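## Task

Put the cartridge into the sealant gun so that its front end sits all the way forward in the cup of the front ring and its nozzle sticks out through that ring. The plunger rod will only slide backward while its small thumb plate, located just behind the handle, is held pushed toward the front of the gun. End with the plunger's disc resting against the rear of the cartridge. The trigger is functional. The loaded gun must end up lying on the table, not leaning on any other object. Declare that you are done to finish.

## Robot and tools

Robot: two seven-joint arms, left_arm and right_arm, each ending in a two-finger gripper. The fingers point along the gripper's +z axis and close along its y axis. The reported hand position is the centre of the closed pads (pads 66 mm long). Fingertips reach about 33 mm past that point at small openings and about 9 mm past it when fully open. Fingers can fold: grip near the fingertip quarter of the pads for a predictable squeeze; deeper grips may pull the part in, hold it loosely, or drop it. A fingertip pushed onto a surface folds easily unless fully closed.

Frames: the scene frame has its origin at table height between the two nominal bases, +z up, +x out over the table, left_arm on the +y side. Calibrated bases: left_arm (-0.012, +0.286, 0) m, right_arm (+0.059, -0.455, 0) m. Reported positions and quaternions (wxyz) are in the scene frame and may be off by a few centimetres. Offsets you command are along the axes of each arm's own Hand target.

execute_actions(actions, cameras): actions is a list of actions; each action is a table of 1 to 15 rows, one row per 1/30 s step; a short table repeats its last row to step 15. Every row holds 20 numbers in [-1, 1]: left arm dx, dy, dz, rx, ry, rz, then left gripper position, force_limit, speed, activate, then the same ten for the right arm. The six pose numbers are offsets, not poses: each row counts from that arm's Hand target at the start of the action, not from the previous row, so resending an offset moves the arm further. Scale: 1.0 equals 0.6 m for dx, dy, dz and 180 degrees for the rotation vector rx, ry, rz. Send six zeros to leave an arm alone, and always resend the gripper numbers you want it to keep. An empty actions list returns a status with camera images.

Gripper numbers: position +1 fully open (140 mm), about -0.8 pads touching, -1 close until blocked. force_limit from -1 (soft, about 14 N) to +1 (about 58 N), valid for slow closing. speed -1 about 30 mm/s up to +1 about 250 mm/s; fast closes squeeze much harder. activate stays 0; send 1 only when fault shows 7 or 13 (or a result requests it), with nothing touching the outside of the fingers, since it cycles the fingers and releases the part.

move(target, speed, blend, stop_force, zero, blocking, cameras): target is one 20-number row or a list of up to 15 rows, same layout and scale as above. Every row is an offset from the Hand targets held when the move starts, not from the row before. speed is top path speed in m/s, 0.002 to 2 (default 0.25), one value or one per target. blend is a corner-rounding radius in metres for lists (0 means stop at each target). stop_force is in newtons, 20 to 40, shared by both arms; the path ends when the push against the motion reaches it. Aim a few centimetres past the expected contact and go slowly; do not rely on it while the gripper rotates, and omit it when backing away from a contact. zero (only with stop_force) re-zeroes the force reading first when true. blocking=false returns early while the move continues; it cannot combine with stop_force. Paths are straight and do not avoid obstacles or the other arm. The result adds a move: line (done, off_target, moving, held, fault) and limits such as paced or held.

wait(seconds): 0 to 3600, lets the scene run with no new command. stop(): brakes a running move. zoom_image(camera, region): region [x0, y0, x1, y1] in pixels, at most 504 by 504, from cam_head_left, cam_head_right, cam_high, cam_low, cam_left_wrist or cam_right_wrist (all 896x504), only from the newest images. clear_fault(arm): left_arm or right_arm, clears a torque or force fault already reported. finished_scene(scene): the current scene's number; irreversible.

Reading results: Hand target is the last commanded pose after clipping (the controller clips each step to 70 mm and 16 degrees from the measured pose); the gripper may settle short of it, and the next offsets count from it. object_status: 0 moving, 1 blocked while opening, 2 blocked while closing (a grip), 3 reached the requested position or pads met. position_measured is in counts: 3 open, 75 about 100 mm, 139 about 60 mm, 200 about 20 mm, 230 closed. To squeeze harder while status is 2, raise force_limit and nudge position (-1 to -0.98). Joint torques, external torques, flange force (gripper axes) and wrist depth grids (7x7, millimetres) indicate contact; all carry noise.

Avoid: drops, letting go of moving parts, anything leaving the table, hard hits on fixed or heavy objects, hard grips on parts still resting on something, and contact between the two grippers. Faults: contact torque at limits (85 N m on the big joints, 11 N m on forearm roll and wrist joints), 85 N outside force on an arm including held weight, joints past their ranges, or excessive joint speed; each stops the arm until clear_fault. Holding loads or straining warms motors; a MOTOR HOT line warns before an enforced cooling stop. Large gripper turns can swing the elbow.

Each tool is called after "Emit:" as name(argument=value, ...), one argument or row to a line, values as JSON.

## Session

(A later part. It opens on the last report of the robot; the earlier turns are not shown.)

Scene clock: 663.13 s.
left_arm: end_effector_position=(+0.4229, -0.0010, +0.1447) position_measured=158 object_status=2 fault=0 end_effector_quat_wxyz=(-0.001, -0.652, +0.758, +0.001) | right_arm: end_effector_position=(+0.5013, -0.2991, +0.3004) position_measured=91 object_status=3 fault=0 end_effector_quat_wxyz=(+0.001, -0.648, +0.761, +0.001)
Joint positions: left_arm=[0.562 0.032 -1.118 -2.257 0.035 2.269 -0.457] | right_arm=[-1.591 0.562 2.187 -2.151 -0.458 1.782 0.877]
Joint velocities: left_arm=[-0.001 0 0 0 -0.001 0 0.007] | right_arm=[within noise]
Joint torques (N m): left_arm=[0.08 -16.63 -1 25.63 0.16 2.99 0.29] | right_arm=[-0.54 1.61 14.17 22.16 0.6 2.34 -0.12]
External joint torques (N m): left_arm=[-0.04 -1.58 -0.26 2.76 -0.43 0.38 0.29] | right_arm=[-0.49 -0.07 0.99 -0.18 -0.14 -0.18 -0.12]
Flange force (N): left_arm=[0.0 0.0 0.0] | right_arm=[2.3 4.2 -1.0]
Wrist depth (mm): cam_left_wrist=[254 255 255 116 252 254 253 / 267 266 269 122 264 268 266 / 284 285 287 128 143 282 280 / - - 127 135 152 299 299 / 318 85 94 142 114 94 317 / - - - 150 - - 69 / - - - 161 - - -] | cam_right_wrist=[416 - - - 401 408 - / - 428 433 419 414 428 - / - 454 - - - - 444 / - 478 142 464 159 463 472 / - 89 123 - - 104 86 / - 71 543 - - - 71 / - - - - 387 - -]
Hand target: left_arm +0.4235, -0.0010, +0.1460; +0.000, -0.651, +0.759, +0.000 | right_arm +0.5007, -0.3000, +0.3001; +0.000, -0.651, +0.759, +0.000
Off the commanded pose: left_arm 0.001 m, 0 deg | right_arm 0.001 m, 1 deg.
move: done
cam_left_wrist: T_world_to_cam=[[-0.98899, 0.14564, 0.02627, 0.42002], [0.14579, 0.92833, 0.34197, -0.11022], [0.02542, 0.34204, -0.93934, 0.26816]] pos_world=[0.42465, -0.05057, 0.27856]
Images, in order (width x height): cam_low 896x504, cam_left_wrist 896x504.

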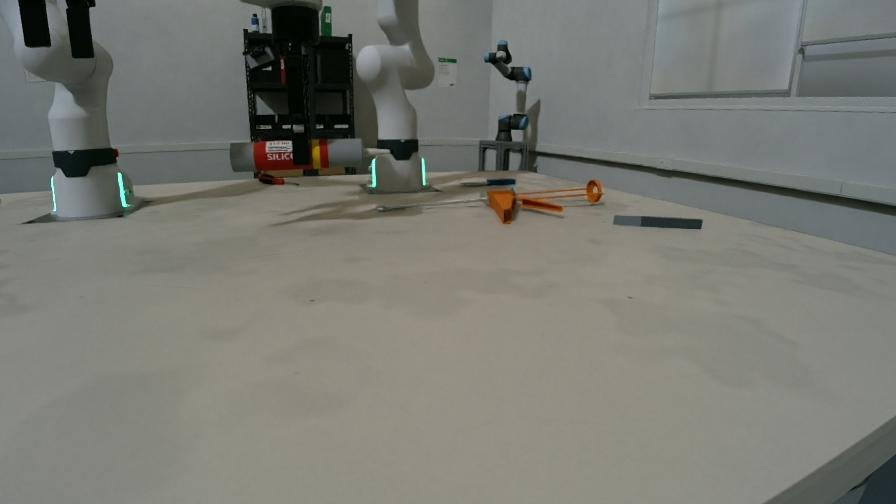

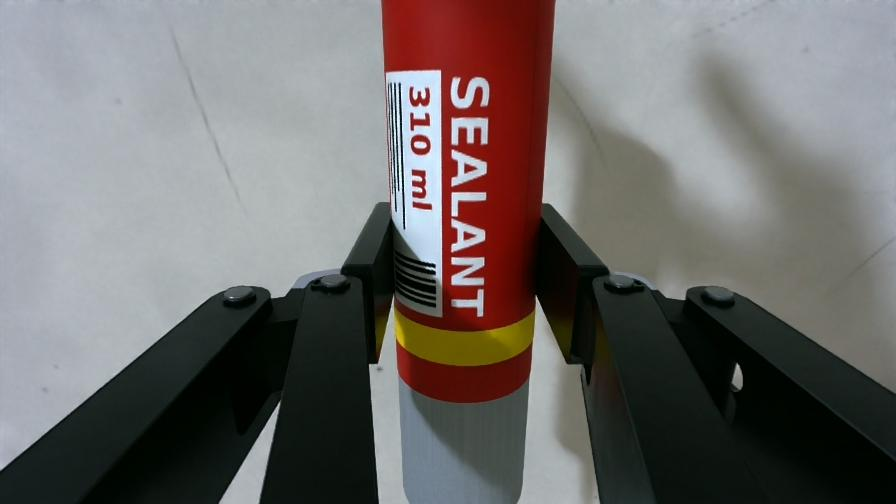

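Emit:
move(
  target=[
    [0,0,0.182,0,0,0,-1,-0.1,-1,0,0,0,0,0,0,0,0.3,0,-1,0],
    [0,0,0.182,0,0,0,0.0,-0.1,-1,0,0,0,0,0,0,0,0.3,0,-1,0],
    [0,0,0.157,0,0,0,0.0,-0.1,-1,0,0,0,0,0,0,0,0.3,0,-1,0],
    [0,0,0.157,0,0,0,-1,-0.1,-1,0,0,0,0,0,0,0,0.3,0,-1,0],
    [0,0,0.0,0,0,0,-1,-0.1,-1,0,0,0,0,0,0,0,0.3,0,-1,0],
  ],
  speed=[0.08,0.1,0.08,0.1,0.12],
  cameras=["cam_left_wrist","cam_low"],
)

Emit:
zoom_image(
  camera="cam_low",
  region=[200, 50, 500, 250],
)

Scene clock: 709.80 s.
left_arm: end_effector_position=(+0.4227, -0.0012, +0.1446) position_measured=159 object_status=2 fault=0 end_effector_quat_wxyz=(-0.001, -0.652, +0.758, +0.001) | right_arm: end_effector_position=(+0.5013, -0.2991, +0.3004) position_measured=91 object_status=3 fault=0 end_effector_quat_wxyz=(+0.001, -0.648, +0.761, +0.001)
Joint positions: left_arm=[0.513 0.029 -1.069 -2.257 0.032 2.27 -0.455] | right_arm=[-1.591 0.562 2.187 -2.151 -0.458 1.782 0.877]
Joint velocities: left_arm=[0 0 -0.001 0 -0.001 0 0.007] | right_arm=[within noise]
Joint torques (N m): left_arm=[0.15 -17.99 -0.91 25.66 0.16 2.95 0.32] | right_arm=[-0.54 1.6 14.18 22.14 0.59 2.34 -0.11]
External joint torques (N m): left_arm=[0.13 -1.58 -0.16 2.67 -0.43 0.32 0.32] | right_arm=[-0.5 -0.05 1.01 -0.17 -0.16 -0.17 -0.11]
Flange force (N): left_arm=[-2.5 3.8 -9.2] | right_arm=[2.4 4.3 -1.0]
Wrist depth (mm): cam_left_wrist=[255 256 - 131 248 255 255 / 267 269 274 137 151 267 267 / 284 - 282 144 280 281 - / - 298 293 152 157 306 304 / - 84 94 162 112 93 313 / - - 72 171 - - 69 / - - - 181 - - -] | cam_right_wrist=[420 - 397 405 - - 403 / - 423 432 - 422 - - / - 457 - - - - 447 / - 462 142 - 160 130 - / - 88 123 - - 104 86 / - 71 538 526 374 - 71 / - - - 580 400 - -]
Hand target: left_arm +0.4235, -0.0010, +0.1460; +0.000, -0.651, +0.759, +0.000 | right_arm +0.5007, -0.3000, +0.3001; +0.000, -0.651, +0.759, +0.000
Off the commanded pose: left_arm 0.002 m, 0 deg | right_arm 0.001 m, 1 deg.
move: done
cam_left_wrist: T_world_to_cam=[[-0.98891, 0.14614, 0.02633, 0.41985], [0.14628, 0.92828, 0.34189, -0.11006], [0.02552, 0.34195, -0.93937, 0.26814]] pos_world=[0.42445, -0.05088, 0.27846]
Images, in order (width x height): cam_low 896x504, cam_left_wrist 896x504.

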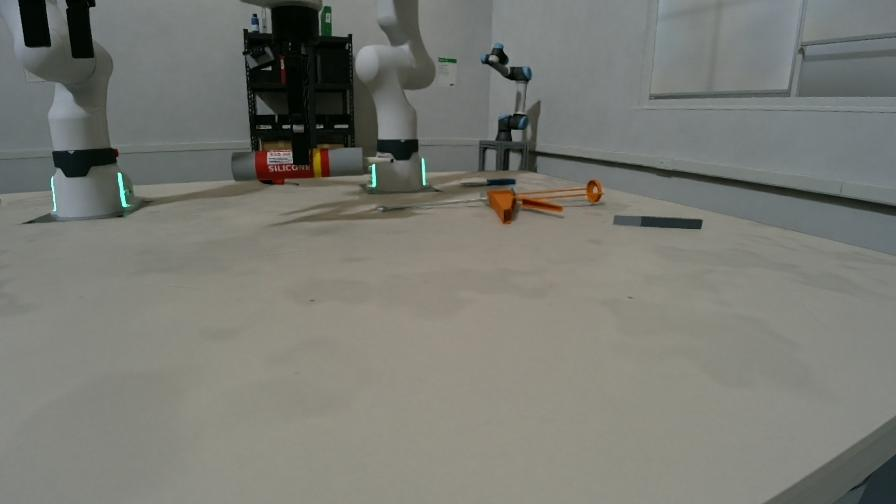

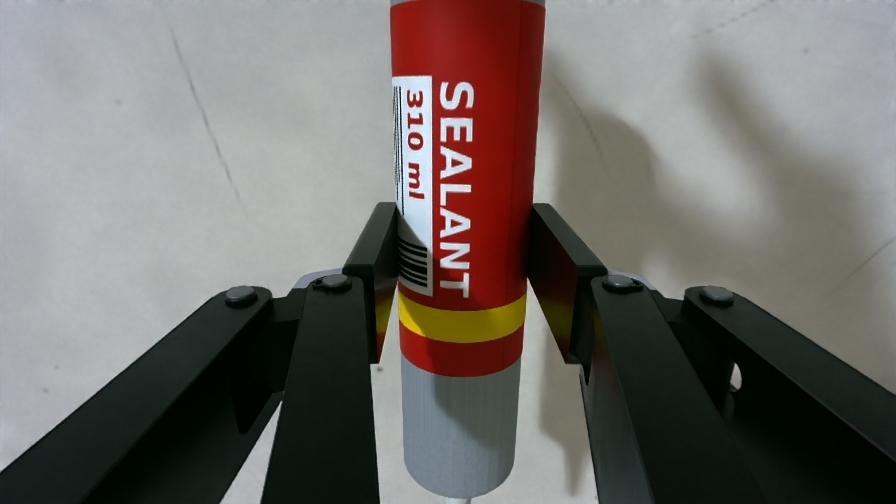

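Scaled by 1.680 from the camera's image (finer frame: 1280x720).

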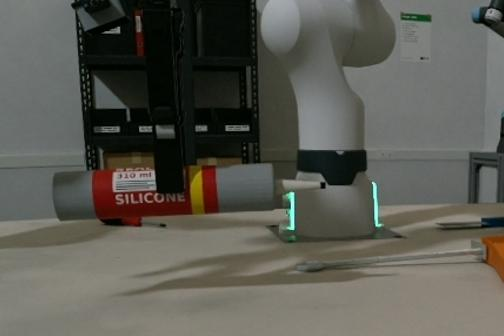

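Emit:
move(
  target=[
    [-0.1,0.03,-0.09,0,0,0,-1,-0.1,-1,0,0,0,0,0,0,0,0.3,0,-1,0],
    [-0.8495,0.2372,-0.0417,0,0.111,0,-1,-0.1,-1,0,0,0,0,0,0,0,0.3,0,-1,0],
  ],
  blend=[0.03,0],
  speed=0.25,
  cameras=["cam_left_wrist","cam_low","cam_high"],
)

Emit:
zoom_image(
  camera="cam_low",
  region=[450, 100, 700, 250],
)

Emit:
zoom_image(
  camera="cam_high",
  region=[500, 140, 700, 310],
)

Scene clock: 732.40 s.
left_arm: end_effector_position=(+0.3601, +0.5246, +0.1690) position_measured=159 object_status=2 fault=0 end_effector_quat_wxyz=(-0.132, -0.642, +0.747, -0.111) | right_arm: end_effector_position=(+0.5013, -0.2991, +0.3004) position_measured=91 object_status=3 fault=0 end_effector_quat_wxyz=(+0.001, -0.648, +0.761, +0.001)
Joint positions: left_arm=[0.614 -0.018 0.127 -2.211 -0.231 1.914 0.97] | right_arm=[-1.591 0.562 2.187 -2.151 -0.458 1.782 0.877]
Joint velocities: left_arm=[0.002 -0.002 0 0 0 0 0.005] | right_arm=[within noise]
Joint torques (N m): left_arm=[-0.12 -30.79 -0.5 25.79 -0.33 1.43 0.36] | right_arm=[-0.56 1.6 14.15 22.11 0.58 2.33 -0.07]
External joint torques (N m): left_arm=[-0.17 -1.36 -0.48 3.18 -0.65 -0.19 0.35] | right_arm=[-0.53 -0.03 0.94 -0.21 -0.17 -0.18 -0.07]
Flange force (N): left_arm=[-3.4 -4.9 -7.2] | right_arm=[2.5 4.3 -0.9]
Wrist depth (mm): cam_left_wrist=[309 276 280 131 138 321 322 / 310 318 313 137 149 318 322 / - 312 287 144 317 320 - / - 312 116 151 155 325 321 / 313 84 94 161 112 93 321 / - - - 170 - - 69 / - - - 182 - - -] | cam_right_wrist=[- - - - 402 - - / - 427 - 416 - - - / - - - 431 450 439 - / - - 126 - 161 125 - / - 88 123 - - 103 86 / - 71 - - 563 - 71 / - - - - 575 - -]
Hand target: left_arm +0.3609, +0.5245, +0.1706; -0.132, -0.641, +0.748, -0.113 | right_arm +0.5007, -0.3000, +0.3001; +0.000, -0.651, +0.759, +0.000
Off the commanded pose: left_arm 0.002 m, 0 deg | right_arm 0.001 m, 1 deg.
move: done
cam_left_wrist: T_world_to_cam=[[-0.98755, 0.15457, 0.02923, 0.27503], [0.15472, 0.98795, 0.00279, -0.5744], [-0.02845, 0.00727, -0.99957, 0.31805]] pos_world=[0.36952, 0.52266, 0.31148]
Images, in order (width x height): cam_high 896x504, cam_low 896x504, cam_left_wrist 896x504.

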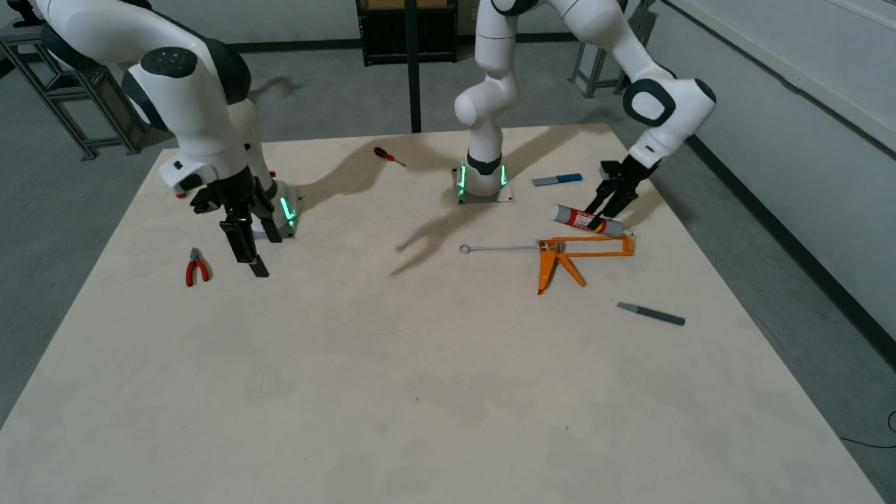

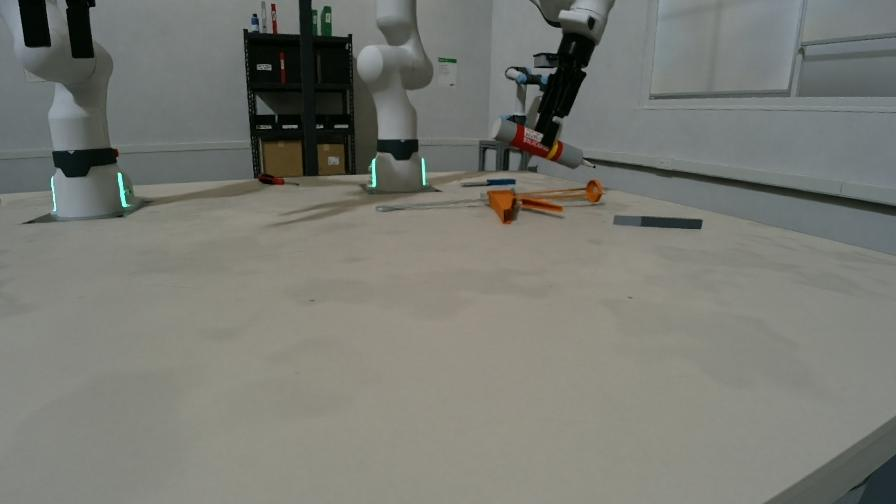

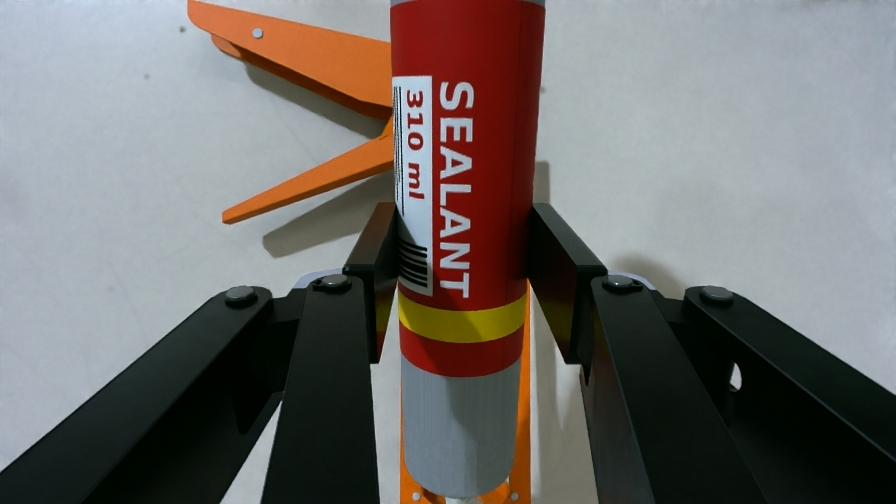

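Scaled by 2.016 from the camera's image (finer frame: 1280x720).

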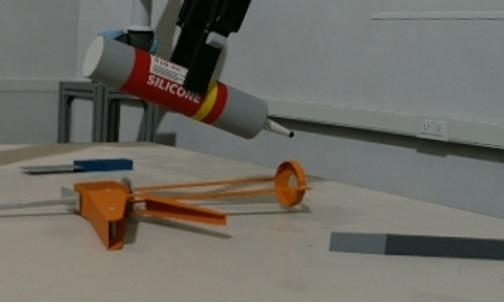

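Scaled by 2.520 from the camera's image (finer frame: 1280x720).

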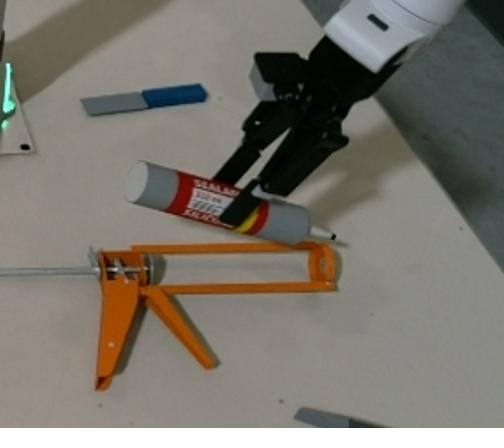

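Emit:
move(
  target=[-0.0342,0.0025,0.094,0,0,0,-1,-0.1,-1,0,0,0,0,0,0,0,0.3,0,-1,0],
  speed=0.08,
  cameras=["cam_left_wrist","cam_low","cam_high"],
)

Emit:
zoom_image(
  camera="cam_low",
  region=[480, 140, 640, 240],
)

Emit:
zoom_image(
  camera="cam_high",
  region=[530, 190, 670, 290],
)

Scene clock: 742.47 s.
left_arm: end_effector_position=(+0.3570, +0.5245, +0.1097) position_measured=159 object_status=2 fault=0 end_effector_quat_wxyz=(-0.135, -0.643, +0.746, -0.111) | right_arm: end_effector_position=(+0.5013, -0.2991, +0.3004) position_measured=91 object_status=3 fault=0 end_effector_quat_wxyz=(+0.001, -0.648, +0.761, +0.001)
Joint positions: left_arm=[0.614 0.068 0.127 -2.272 -0.259 2.049 1.015] | right_arm=[-1.591 0.562 2.187 -2.151 -0.458 1.782 0.877]
Joint velocities: left_arm=[0 -0.002 -0.001 0.001 0 0.003 0.007] | right_arm=[within noise]
Joint torques (N m): left_arm=[-0.15 -32.79 -0.24 23.75 -0.25 1.77 0.29] | right_arm=[-0.6 1.63 14.19 22.14 0.59 2.34 -0.08]
External joint torques (N m): left_arm=[-0.13 -1.63 -0.52 2.49 -0.59 0.2 0.28] | right_arm=[-0.73 0.13 0.87 -0.09 -0.17 -0.18 -0.08]
Flange force (N): left_arm=[-1.6 -3.1 -4.4] | right_arm=[3.0 4.5 -1.1]
Wrist depth (mm): cam_left_wrist=[252 253 221 131 257 258 258 / 253 253 253 137 258 259 265 / 252 254 253 143 232 260 262 / 253 253 255 152 151 264 262 / 253 85 94 161 113 93 262 / - - 68 172 - - 69 / - - - 183 - - -] | cam_right_wrist=[- - 396 - - - - / 439 419 - - - - - / 450 - 448 450 - 444 445 / 482 - 142 - 158 128 - / - 89 124 - - 104 86 / - 71 - - 558 - 71 / - - - - 598 - -]
Hand target: left_arm +0.3594, +0.5247, +0.1106; -0.132, -0.641, +0.748, -0.113 | right_arm +0.5007, -0.3000, +0.3001; +0.000, -0.651, +0.759, +0.000
Off the commanded pose: left_arm 0.003 m, 0 deg | right_arm 0.001 m, 1 deg.
move: done
cam_left_wrist: T_world_to_cam=[[-0.98763, 0.15354, 0.03183, 0.27391], [0.15354, 0.98814, -0.00256, -0.57273], [-0.03185, 0.00236, -0.99949, 0.26247]] pos_world=[0.36681, 0.52326, 0.25215]
Images, in order (width x height): cam_high 896x504, cam_low 896x504, cam_left_wrist 896x504.

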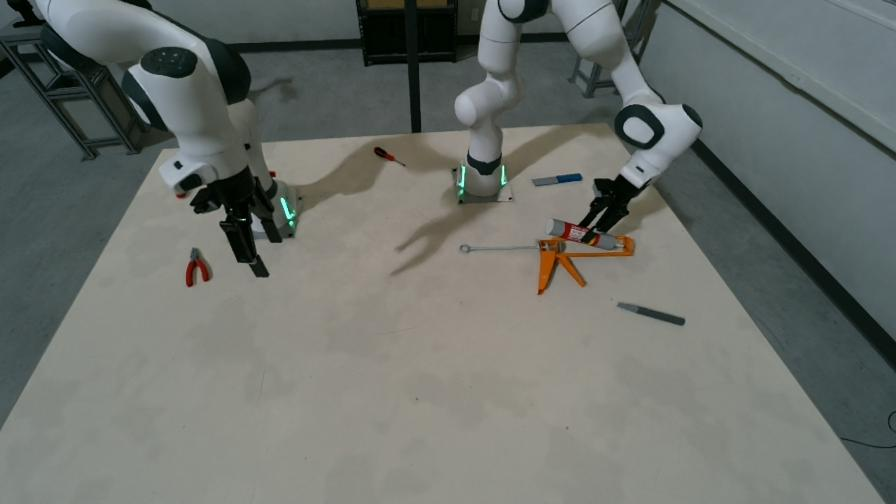

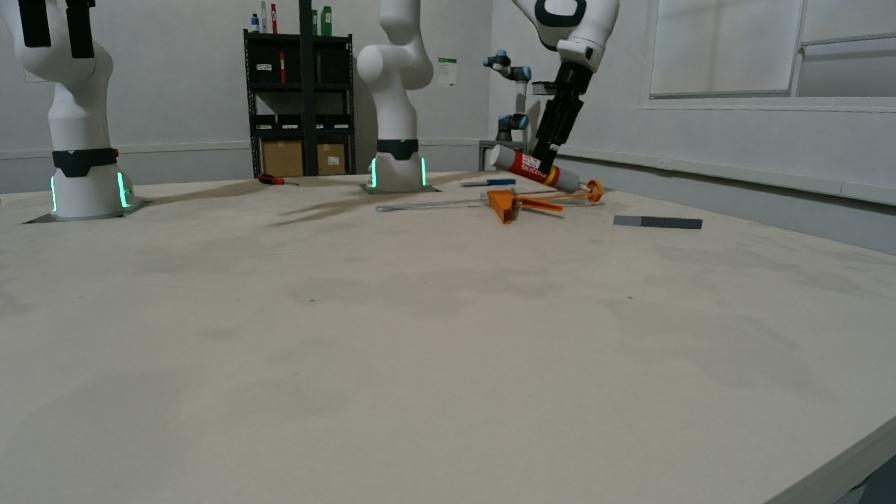

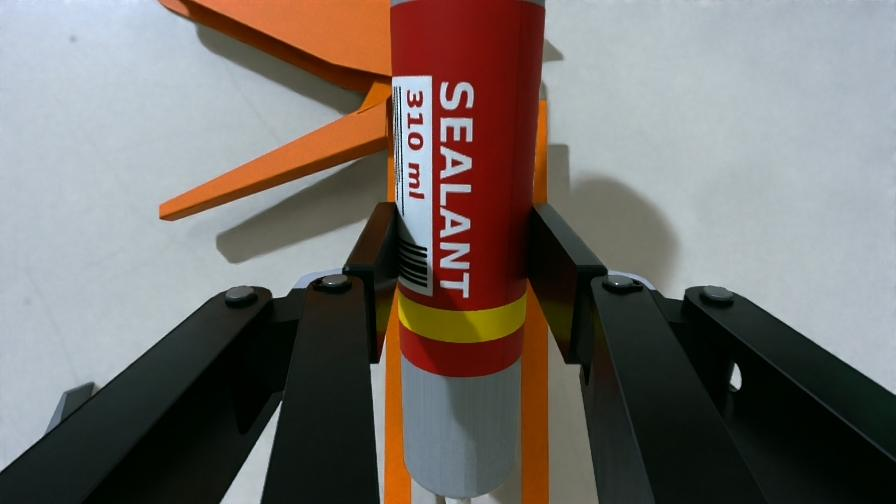

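Scaled by 3.150 from the camera's image (finer frame: 1280x720).

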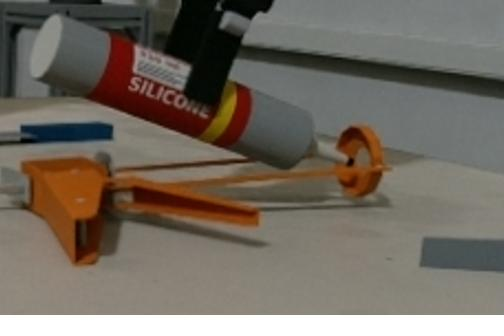

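Scaled by 3.600 from the camera's image (finer frame: 1280x720).

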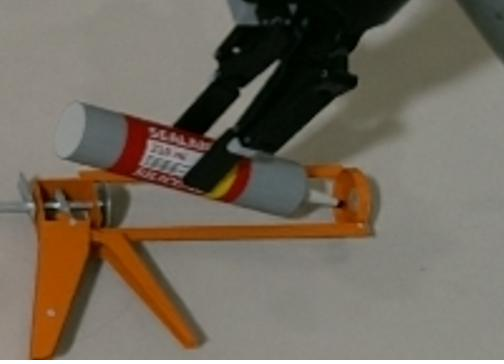

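Emit:
move(
  target=[-0.058,0.0035,0,0,0,0,-1,-0.1,-1,0,0,0,0,0,0,0,0.3,0,-1,0],
  speed=0.04,
  stop_force=20,
  cameras=["cam_left_wrist","cam_low","cam_high"],
)

Emit:
zoom_image(
  camera="cam_low",
  region=[480, 140, 640, 240],
)

Emit:
zoom_image(
  camera="cam_high",
  region=[530, 190, 670, 290],
)

Scene clock: 754.93 s.
left_arm: end_effector_position=(+0.3613, +0.5567, +0.0974) position_measured=159 object_status=2 fault=0 end_effector_quat_wxyz=(-0.133, -0.642, +0.747, -0.111) | right_arm: end_effector_position=(+0.5013, -0.2991, +0.3004) position_measured=91 object_status=3 fault=0 end_effector_quat_wxyz=(+0.001, -0.648, +0.761, +0.001)
Joint positions: left_arm=[0.643 0.152 0.14 -2.195 -0.259 2.05 1.061] | right_arm=[-1.591 0.562 2.187 -2.151 -0.458 1.782 0.877]
Joint torques (N m): left_arm=[0.13 -35.06 0.11 24.03 -0.17 1.53 0.32] | right_arm=[-0.57 1.65 14.2 22.13 0.58 2.35 -0.1]
External joint torques (N m): left_arm=[0.14 -1.47 -0.62 3.02 -0.52 -0.01 0.31] | right_arm=[-0.62 0.09 0.96 -0.09 -0.17 -0.15 -0.1]
Flange force (N): left_arm=[-4.1 -4.4 -5.6] | right_arm=[2.8 4.4 -1.1]
Wrist depth (mm): cam_left_wrist=[240 241 241 131 244 245 - / 241 241 243 137 245 245 249 / 241 240 - 144 245 247 249 / 242 243 244 151 151 247 249 / 241 85 94 161 113 93 249 / - - 72 171 - - 69 / - - - 182 - - -] | cam_right_wrist=[- 414 423 - - 408 408 / - - - - - 430 - / - - - - - 434 445 / - - 139 - 162 130 - / - 88 123 - - 104 86 / - 71 537 556 - - 71 / - - - 588 - - -]
Hand target: left_arm +0.3623, +0.5574, +0.0987; -0.132, -0.641, +0.748, -0.113 | right_arm +0.5007, -0.3000, +0.3001; +0.000, -0.651, +0.759, +0.000
Off the commanded pose: left_arm 0.002 m, 0 deg | right_arm 0.001 m, 1 deg.
move: done
cam_left_wrist: T_world_to_cam=[[-0.98732, 0.15604, 0.02916, 0.27242], [0.15613, 0.98774, 0.00105, -0.60638], [-0.02864, 0.00559, -0.99957, 0.24728]] pos_world=[0.37073, 0.55505, 0.23987]
Images, in order (width x height): cam_high 896x504, cam_low 896x504, cam_left_wrist 896x504.

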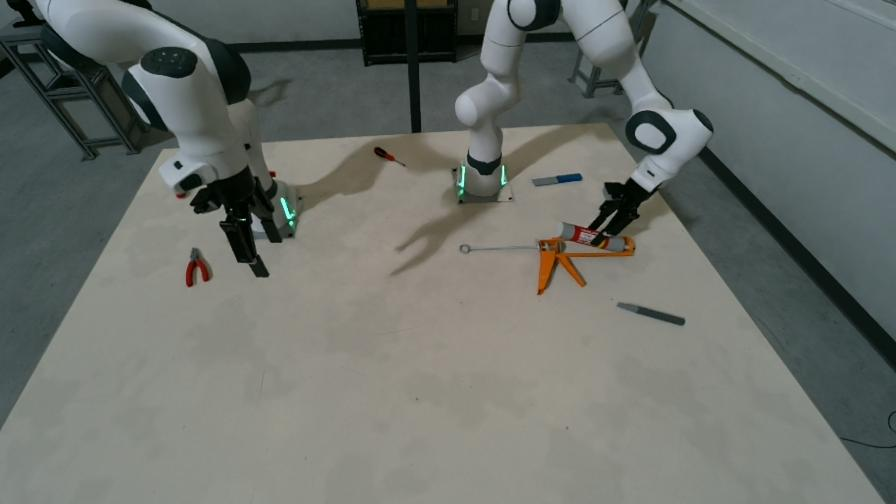

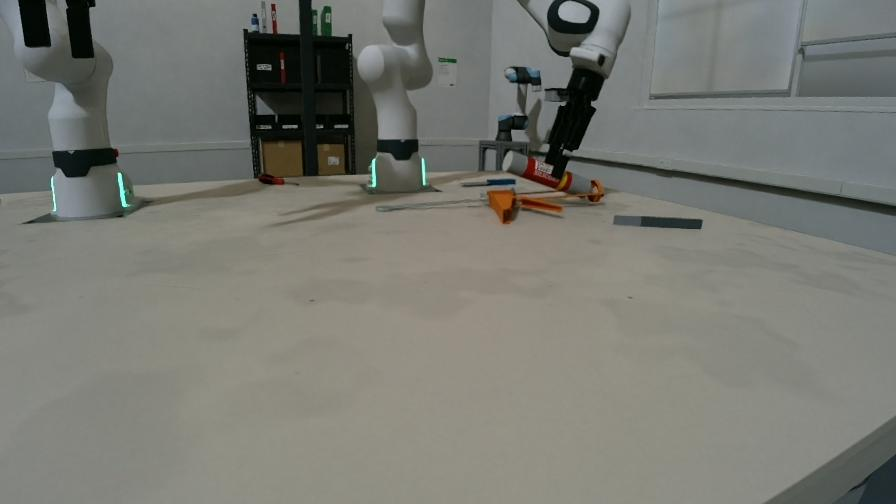

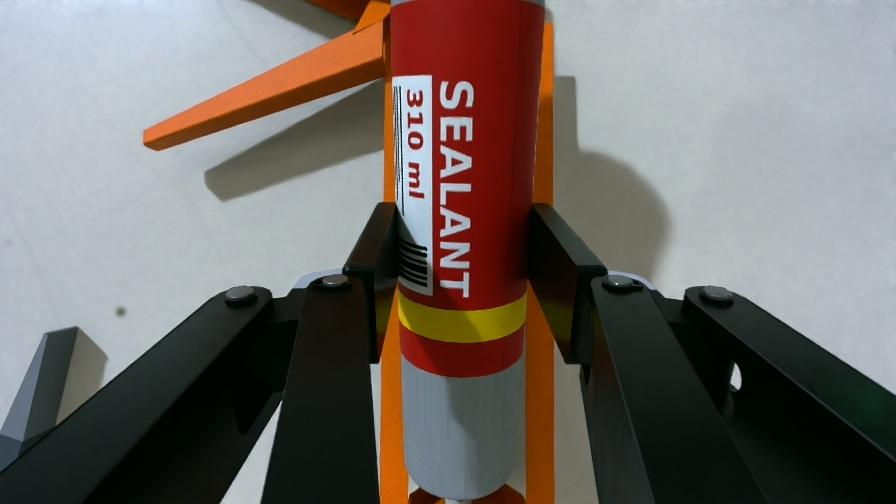

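Scaled by 3.150 from the camera's image (finer frame: 1280x720).

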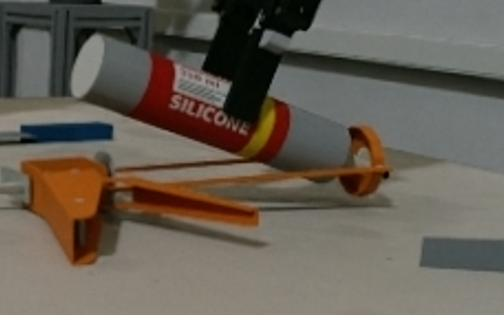

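Scaled by 3.600 from the camera's image (finer frame: 1280x720).

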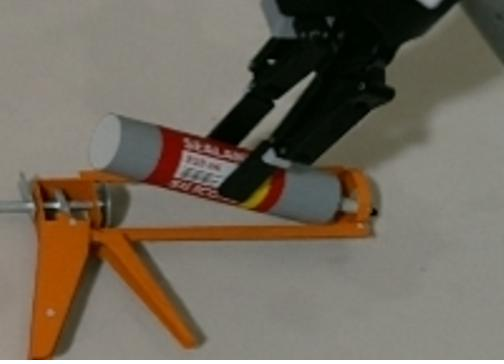

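Emit:
move(
  target=[-0.0307,0.0015,0.0355,0,-0.067,0,-1,-0.1,-1,0,0,0,0,0,0,0,0.3,0,-1,0],
  speed=0.04,
  cameras=["cam_left_wrist","cam_low","cam_high"],
)

Emit:
zoom_image(
  camera="cam_low",
  region=[480, 140, 640, 240],
)

Emit:
zoom_image(
  camera="cam_high",
  region=[530, 190, 670, 290],
)

Scene clock: 775.17 s.
left_arm: end_effector_position=(+0.3624, +0.5678, +0.0731) position_measured=159 object_status=2 fault=0 end_effector_quat_wxyz=(-0.054, -0.649, +0.757, -0.047) | right_arm: end_effector_position=(+0.5013, -0.2991, +0.3004) position_measured=91 object_status=3 fault=0 end_effector_quat_wxyz=(+0.001, -0.648, +0.761, +0.001)
Joint positions: left_arm=[0.582 0.078 0.14 -2.372 -0.148 2.338 0.954] | right_arm=[-1.591 0.562 2.187 -2.151 -0.458 1.782 0.877]
Joint velocities: left_arm=[0.001 0.001 0 -0.001 0 0.003 -0.005] | right_arm=[within noise]
Joint torques (N m): left_arm=[-0.84 -30.28 -0.23 20.85 1.05 2.64 0.02] | right_arm=[-0.53 1.65 14.18 22.19 0.59 2.34 -0.09]
External joint torques (N m): left_arm=[-0.87 0.23 -0.64 0.42 0.57 0.48 0.01] | right_arm=[-0.4 -0.07 1.13 -0.08 -0.15 -0.15 -0.09]
Flange force (N): left_arm=[-0.2 -2.0 1.1] | right_arm=[2.1 4.2 -1.3]
Wrist depth (mm): cam_left_wrist=[199 184 200 125 180 200 201 / 207 207 207 133 206 209 206 / 213 214 214 141 190 210 218 / 221 221 218 152 151 223 222 / 228 85 94 165 112 93 227 / - - - 177 - - 69 / - - - 193 - - -] | cam_right_wrist=[- 412 - - 412 400 - / 441 - 431 - - 418 - / 455 458 451 - - - - / 475 472 142 - 161 126 - / - 89 123 - 497 104 86 / - 71 - 516 - - 71 / - - 576 580 575 - -]
Hand target: left_arm +0.3630, +0.5674, +0.0724; -0.053, -0.649, +0.757, -0.045 | right_arm +0.5007, -0.3000, +0.3001; +0.000, -0.651, +0.759, +0.000
Off the commanded pose: left_arm 0.001 m, 0 deg | right_arm 0.001 m, 1 deg.
move: done
cam_left_wrist: T_world_to_cam=[[-0.98817, 0.15151, 0.02365, 0.27585], [0.15313, 0.96665, 0.2053, -0.61939], [0.00824, 0.20649, -0.97841, 0.09404]] pos_world=[0.36666, 0.53751, 0.21265]
Images, in order (width x height): cam_high 896x504, cam_low 896x504, cam_left_wrist 896x504.

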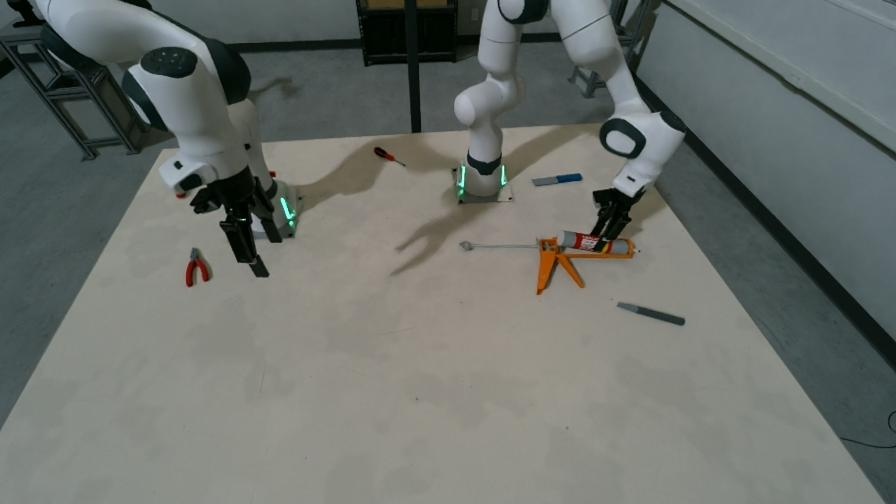

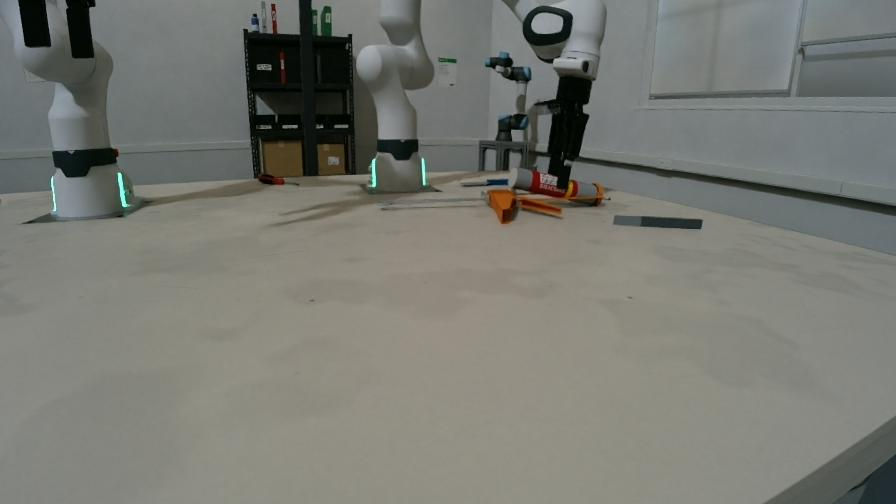

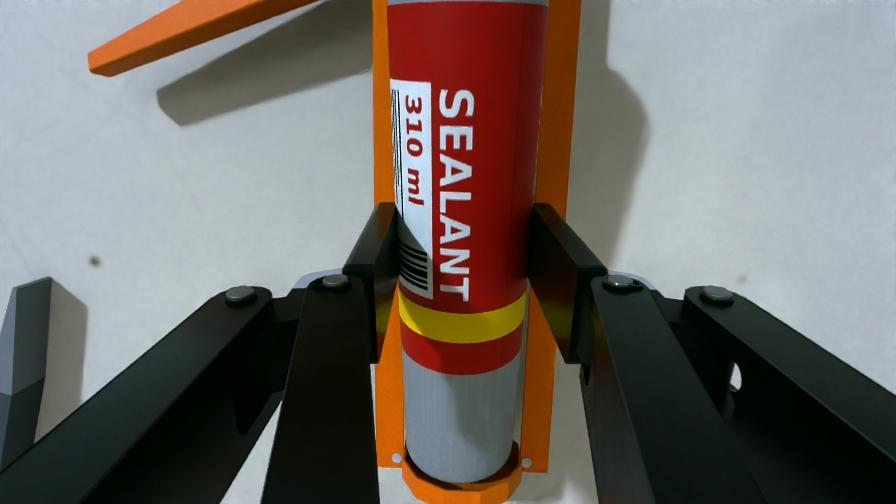

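Scaled by 3.150 from the camera's image (finer frame: 1280x720).

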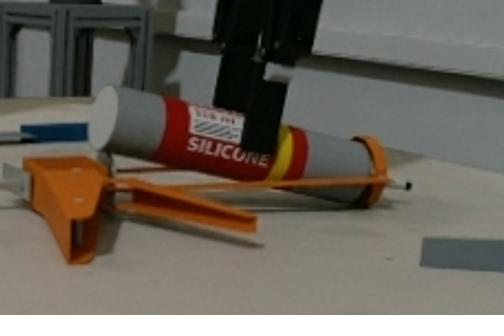

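Scaled by 3.600 from the camera's image (finer frame: 1280x720).

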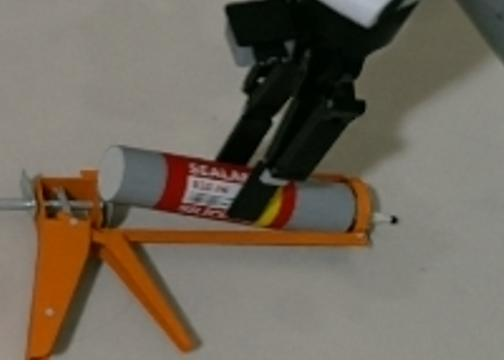

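Emit:
move(
  target=[-0.0105,0,0.0105,0,-0.0167,0,-1,-0.1,-1,0,0,0,0,0,0,0,0.3,0,-1,0],
  speed=0.03,
  cameras=["cam_left_wrist","cam_low"],
)

Emit:
zoom_image(
  camera="cam_low",
  region=[480, 140, 640, 240],
)

Scene clock: 788.07 s.
left_arm: end_effector_position=(+0.3660, +0.5738, +0.0706) position_measured=159 object_status=2 fault=0 end_effector_quat_wxyz=(-0.031, -0.652, +0.757, -0.031) | right_arm: end_effector_position=(+0.5013, -0.2991, +0.3004) position_measured=91 object_status=3 fault=0 end_effector_quat_wxyz=(+0.001, -0.648, +0.761, +0.001)
Joint positions: left_arm=[0.57 0.067 0.14 -2.404 -0.109 2.407 0.912] | right_arm=[-1.591 0.562 2.187 -2.151 -0.458 1.782 0.877]
Joint velocities: left_arm=[-0.001 0.002 -0.001 -0.001 0.001 0.002 -0.004] | right_arm=[within noise]
Joint torques (N m): left_arm=[-0.21 -25.15 0.16 18.37 1.55 3.63 0.1] | right_arm=[-0.56 1.6 14.21 22.14 0.59 2.34 -0.12]
External joint torques (N m): left_arm=[-0.2 4.86 -0.15 -1.93 1.07 1.32 0.1] | right_arm=[-0.68 0.04 0.91 -0.09 -0.17 -0.16 -0.12]
Flange force (N): left_arm=[-4.2 -3.0 13.5] | right_arm=[2.8 4.2 -1.1]
Wrist depth (mm): cam_left_wrist=[194 195 194 122 172 194 196 / 203 203 203 132 180 204 203 / 212 210 212 140 208 212 210 / 219 221 141 151 151 217 219 / 229 85 94 166 112 93 229 / - - - 181 - - 69 / - - - 196 - - -] | cam_right_wrist=[407 407 - - - - 395 / 426 422 - - 420 - - / 451 - - 442 - 440 - / - - 126 486 159 130 - / - 88 122 529 - 104 86 / - 71 579 556 501 - 71 / - - - 556 - - -]
Hand target: left_arm +0.3638, +0.5727, +0.0653; -0.033, -0.650, +0.759, -0.028 | right_arm +0.5007, -0.3000, +0.3001; +0.000, -0.651, +0.759, +0.000
Off the commanded pose: left_arm 0.006 m, 0 deg | right_arm 0.001 m, 1 deg.
move: off_target (left_arm)
cam_left_wrist: T_world_to_cam=[[-0.98912, 0.14598, 0.01829, 0.28239], [0.14569, 0.9547, 0.25947, -0.61938], [0.02042, 0.25932, -0.96558, 0.05462]] pos_world=[0.36845, 0.53593, 0.20829]
Images, in order (width x height): cam_low 896x504, cam_left_wrist 896x504.

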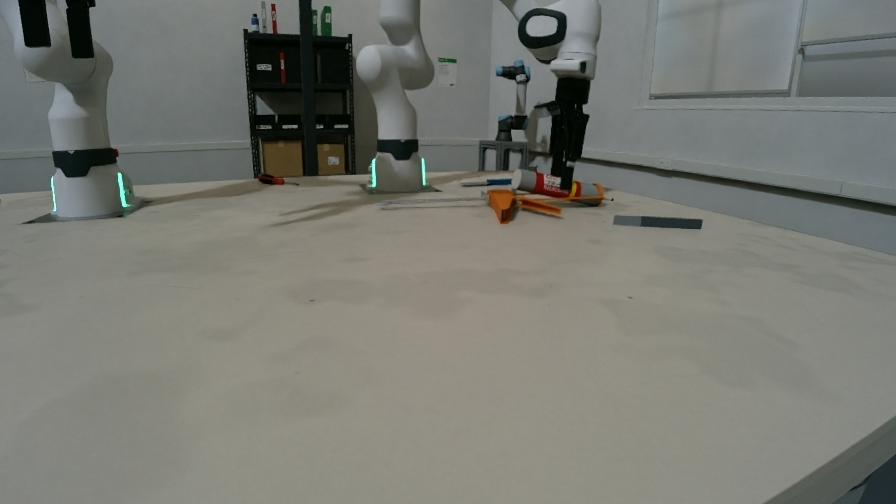

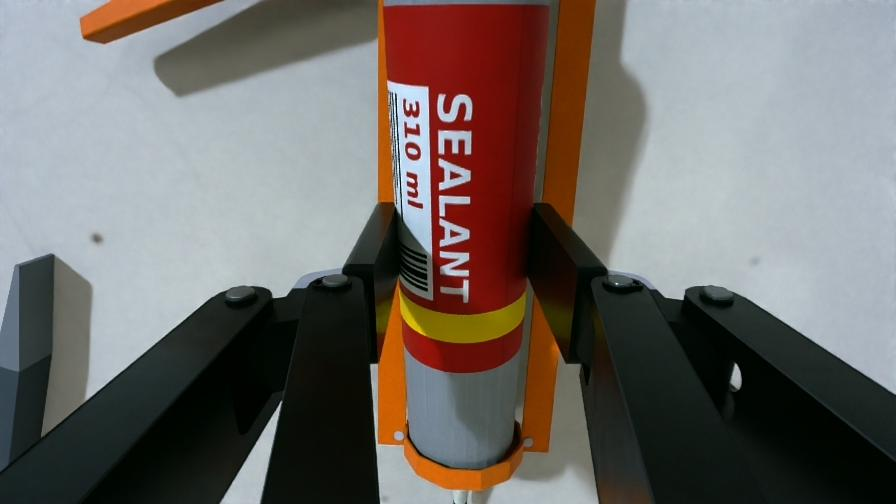

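Scaled by 3.150 from the camera's image (finer frame: 1280x720).

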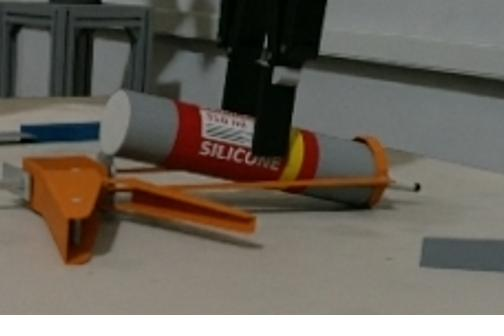

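Emit:
move(
  target=[
    [0,0.007,-0.02,0,0,0.0135,-1,-0.1,-1,0,0,0,0,0,0,0,0.3,0,-1,0],
    [0,0.007,0.0,0,0,0.0135,-1,-0.1,-1,0,0,0,0,0,0,0,0.3,0,-1,0],
  ],
  speed=0.03,
  cameras=["cam_left_wrist","cam_low"],
)

Emit:
zoom_image(
  camera="cam_low",
  region=[480, 140, 640, 240],
)

Scene clock: 800.67 s.
left_arm: end_effector_position=(+0.3617, +0.5743, +0.0712) position_measured=159 object_status=2 fault=0 end_effector_quat_wxyz=(-0.030, -0.635, +0.771, -0.029) | right_arm: end_effector_position=(+0.5013, -0.2991, +0.3004) position_measured=91 object_status=3 fault=0 end_effector_quat_wxyz=(+0.001, -0.648, +0.761, +0.001)
Joint positions: left_arm=[0.573 0.057 0.14 -2.414 -0.098 2.409 0.951] | right_arm=[-1.591 0.562 2.187 -2.151 -0.458 1.782 0.877]
Joint torques (N m): left_arm=[-0.35 -24.76 -0.73 18.97 0.03 3.65 0.43] | right_arm=[-0.55 1.63 14.2 22.11 0.59 2.35 -0.12]
External joint torques (N m): left_arm=[-0.38 4.93 -1.05 -1.36 -0.45 1.33 0.43] | right_arm=[-0.68 0.07 0.89 -0.1 -0.17 -0.16 -0.12]
Flange force (N): left_arm=[-6.3 -5.2 14.8] | right_arm=[2.8 4.3 -1.0]
Wrist depth (mm): cam_left_wrist=[192 195 195 121 192 195 195 / 202 203 203 131 199 202 203 / 211 212 211 140 208 211 212 / - 221 217 151 155 221 221 / 228 85 94 166 112 93 230 / - - 68 182 - - 69 / - - - 197 - - -] | cam_right_wrist=[- - 409 404 395 - - / - - 418 423 - - 417 / 466 - - 447 - 434 - / - - 138 - 159 126 - / - 88 491 517 - 104 86 / - 71 536 - 515 - 71 / - - - - 587 - -]
Hand target: left_arm +0.3597, +0.5733, +0.0653; -0.032, -0.634, +0.772, -0.029 | right_arm +0.5007, -0.3000, +0.3001; +0.000, -0.651, +0.759, +0.000
Off the commanded pose: left_arm 0.006 m, 0 deg | right_arm 0.001 m, 1 deg.
move: off_target (left_arm)
cam_left_wrist: T_world_to_cam=[[-0.98191, 0.18845, 0.01855, 0.25113], [0.18662, 0.94642, 0.26355, -0.62969], [0.03211, 0.26224, -0.96447, 0.04906]] pos_world=[0.36252, 0.53576, 0.20861]
Images, in order (width x height): cam_low 896x504, cam_left_wrist 896x504.

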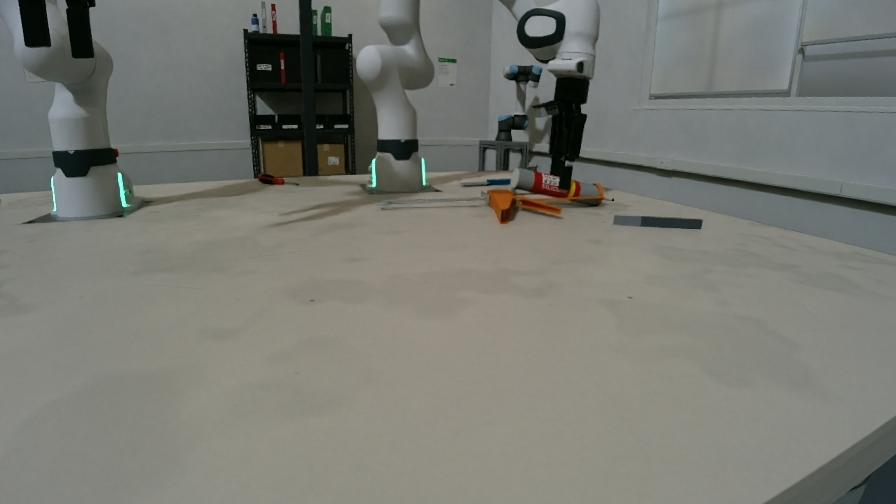

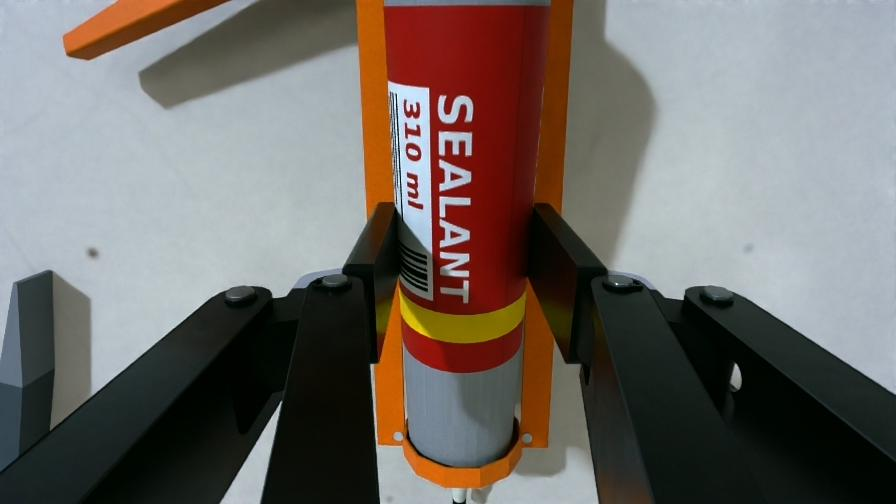

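Scaled by 3.150 from the camera's image (finer frame: 1280x720).

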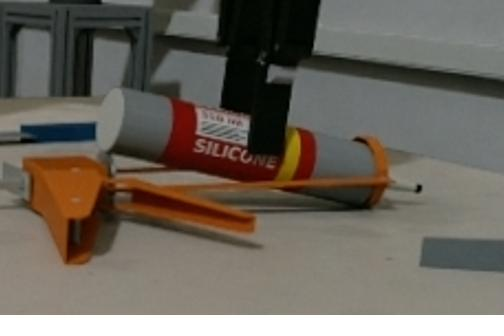

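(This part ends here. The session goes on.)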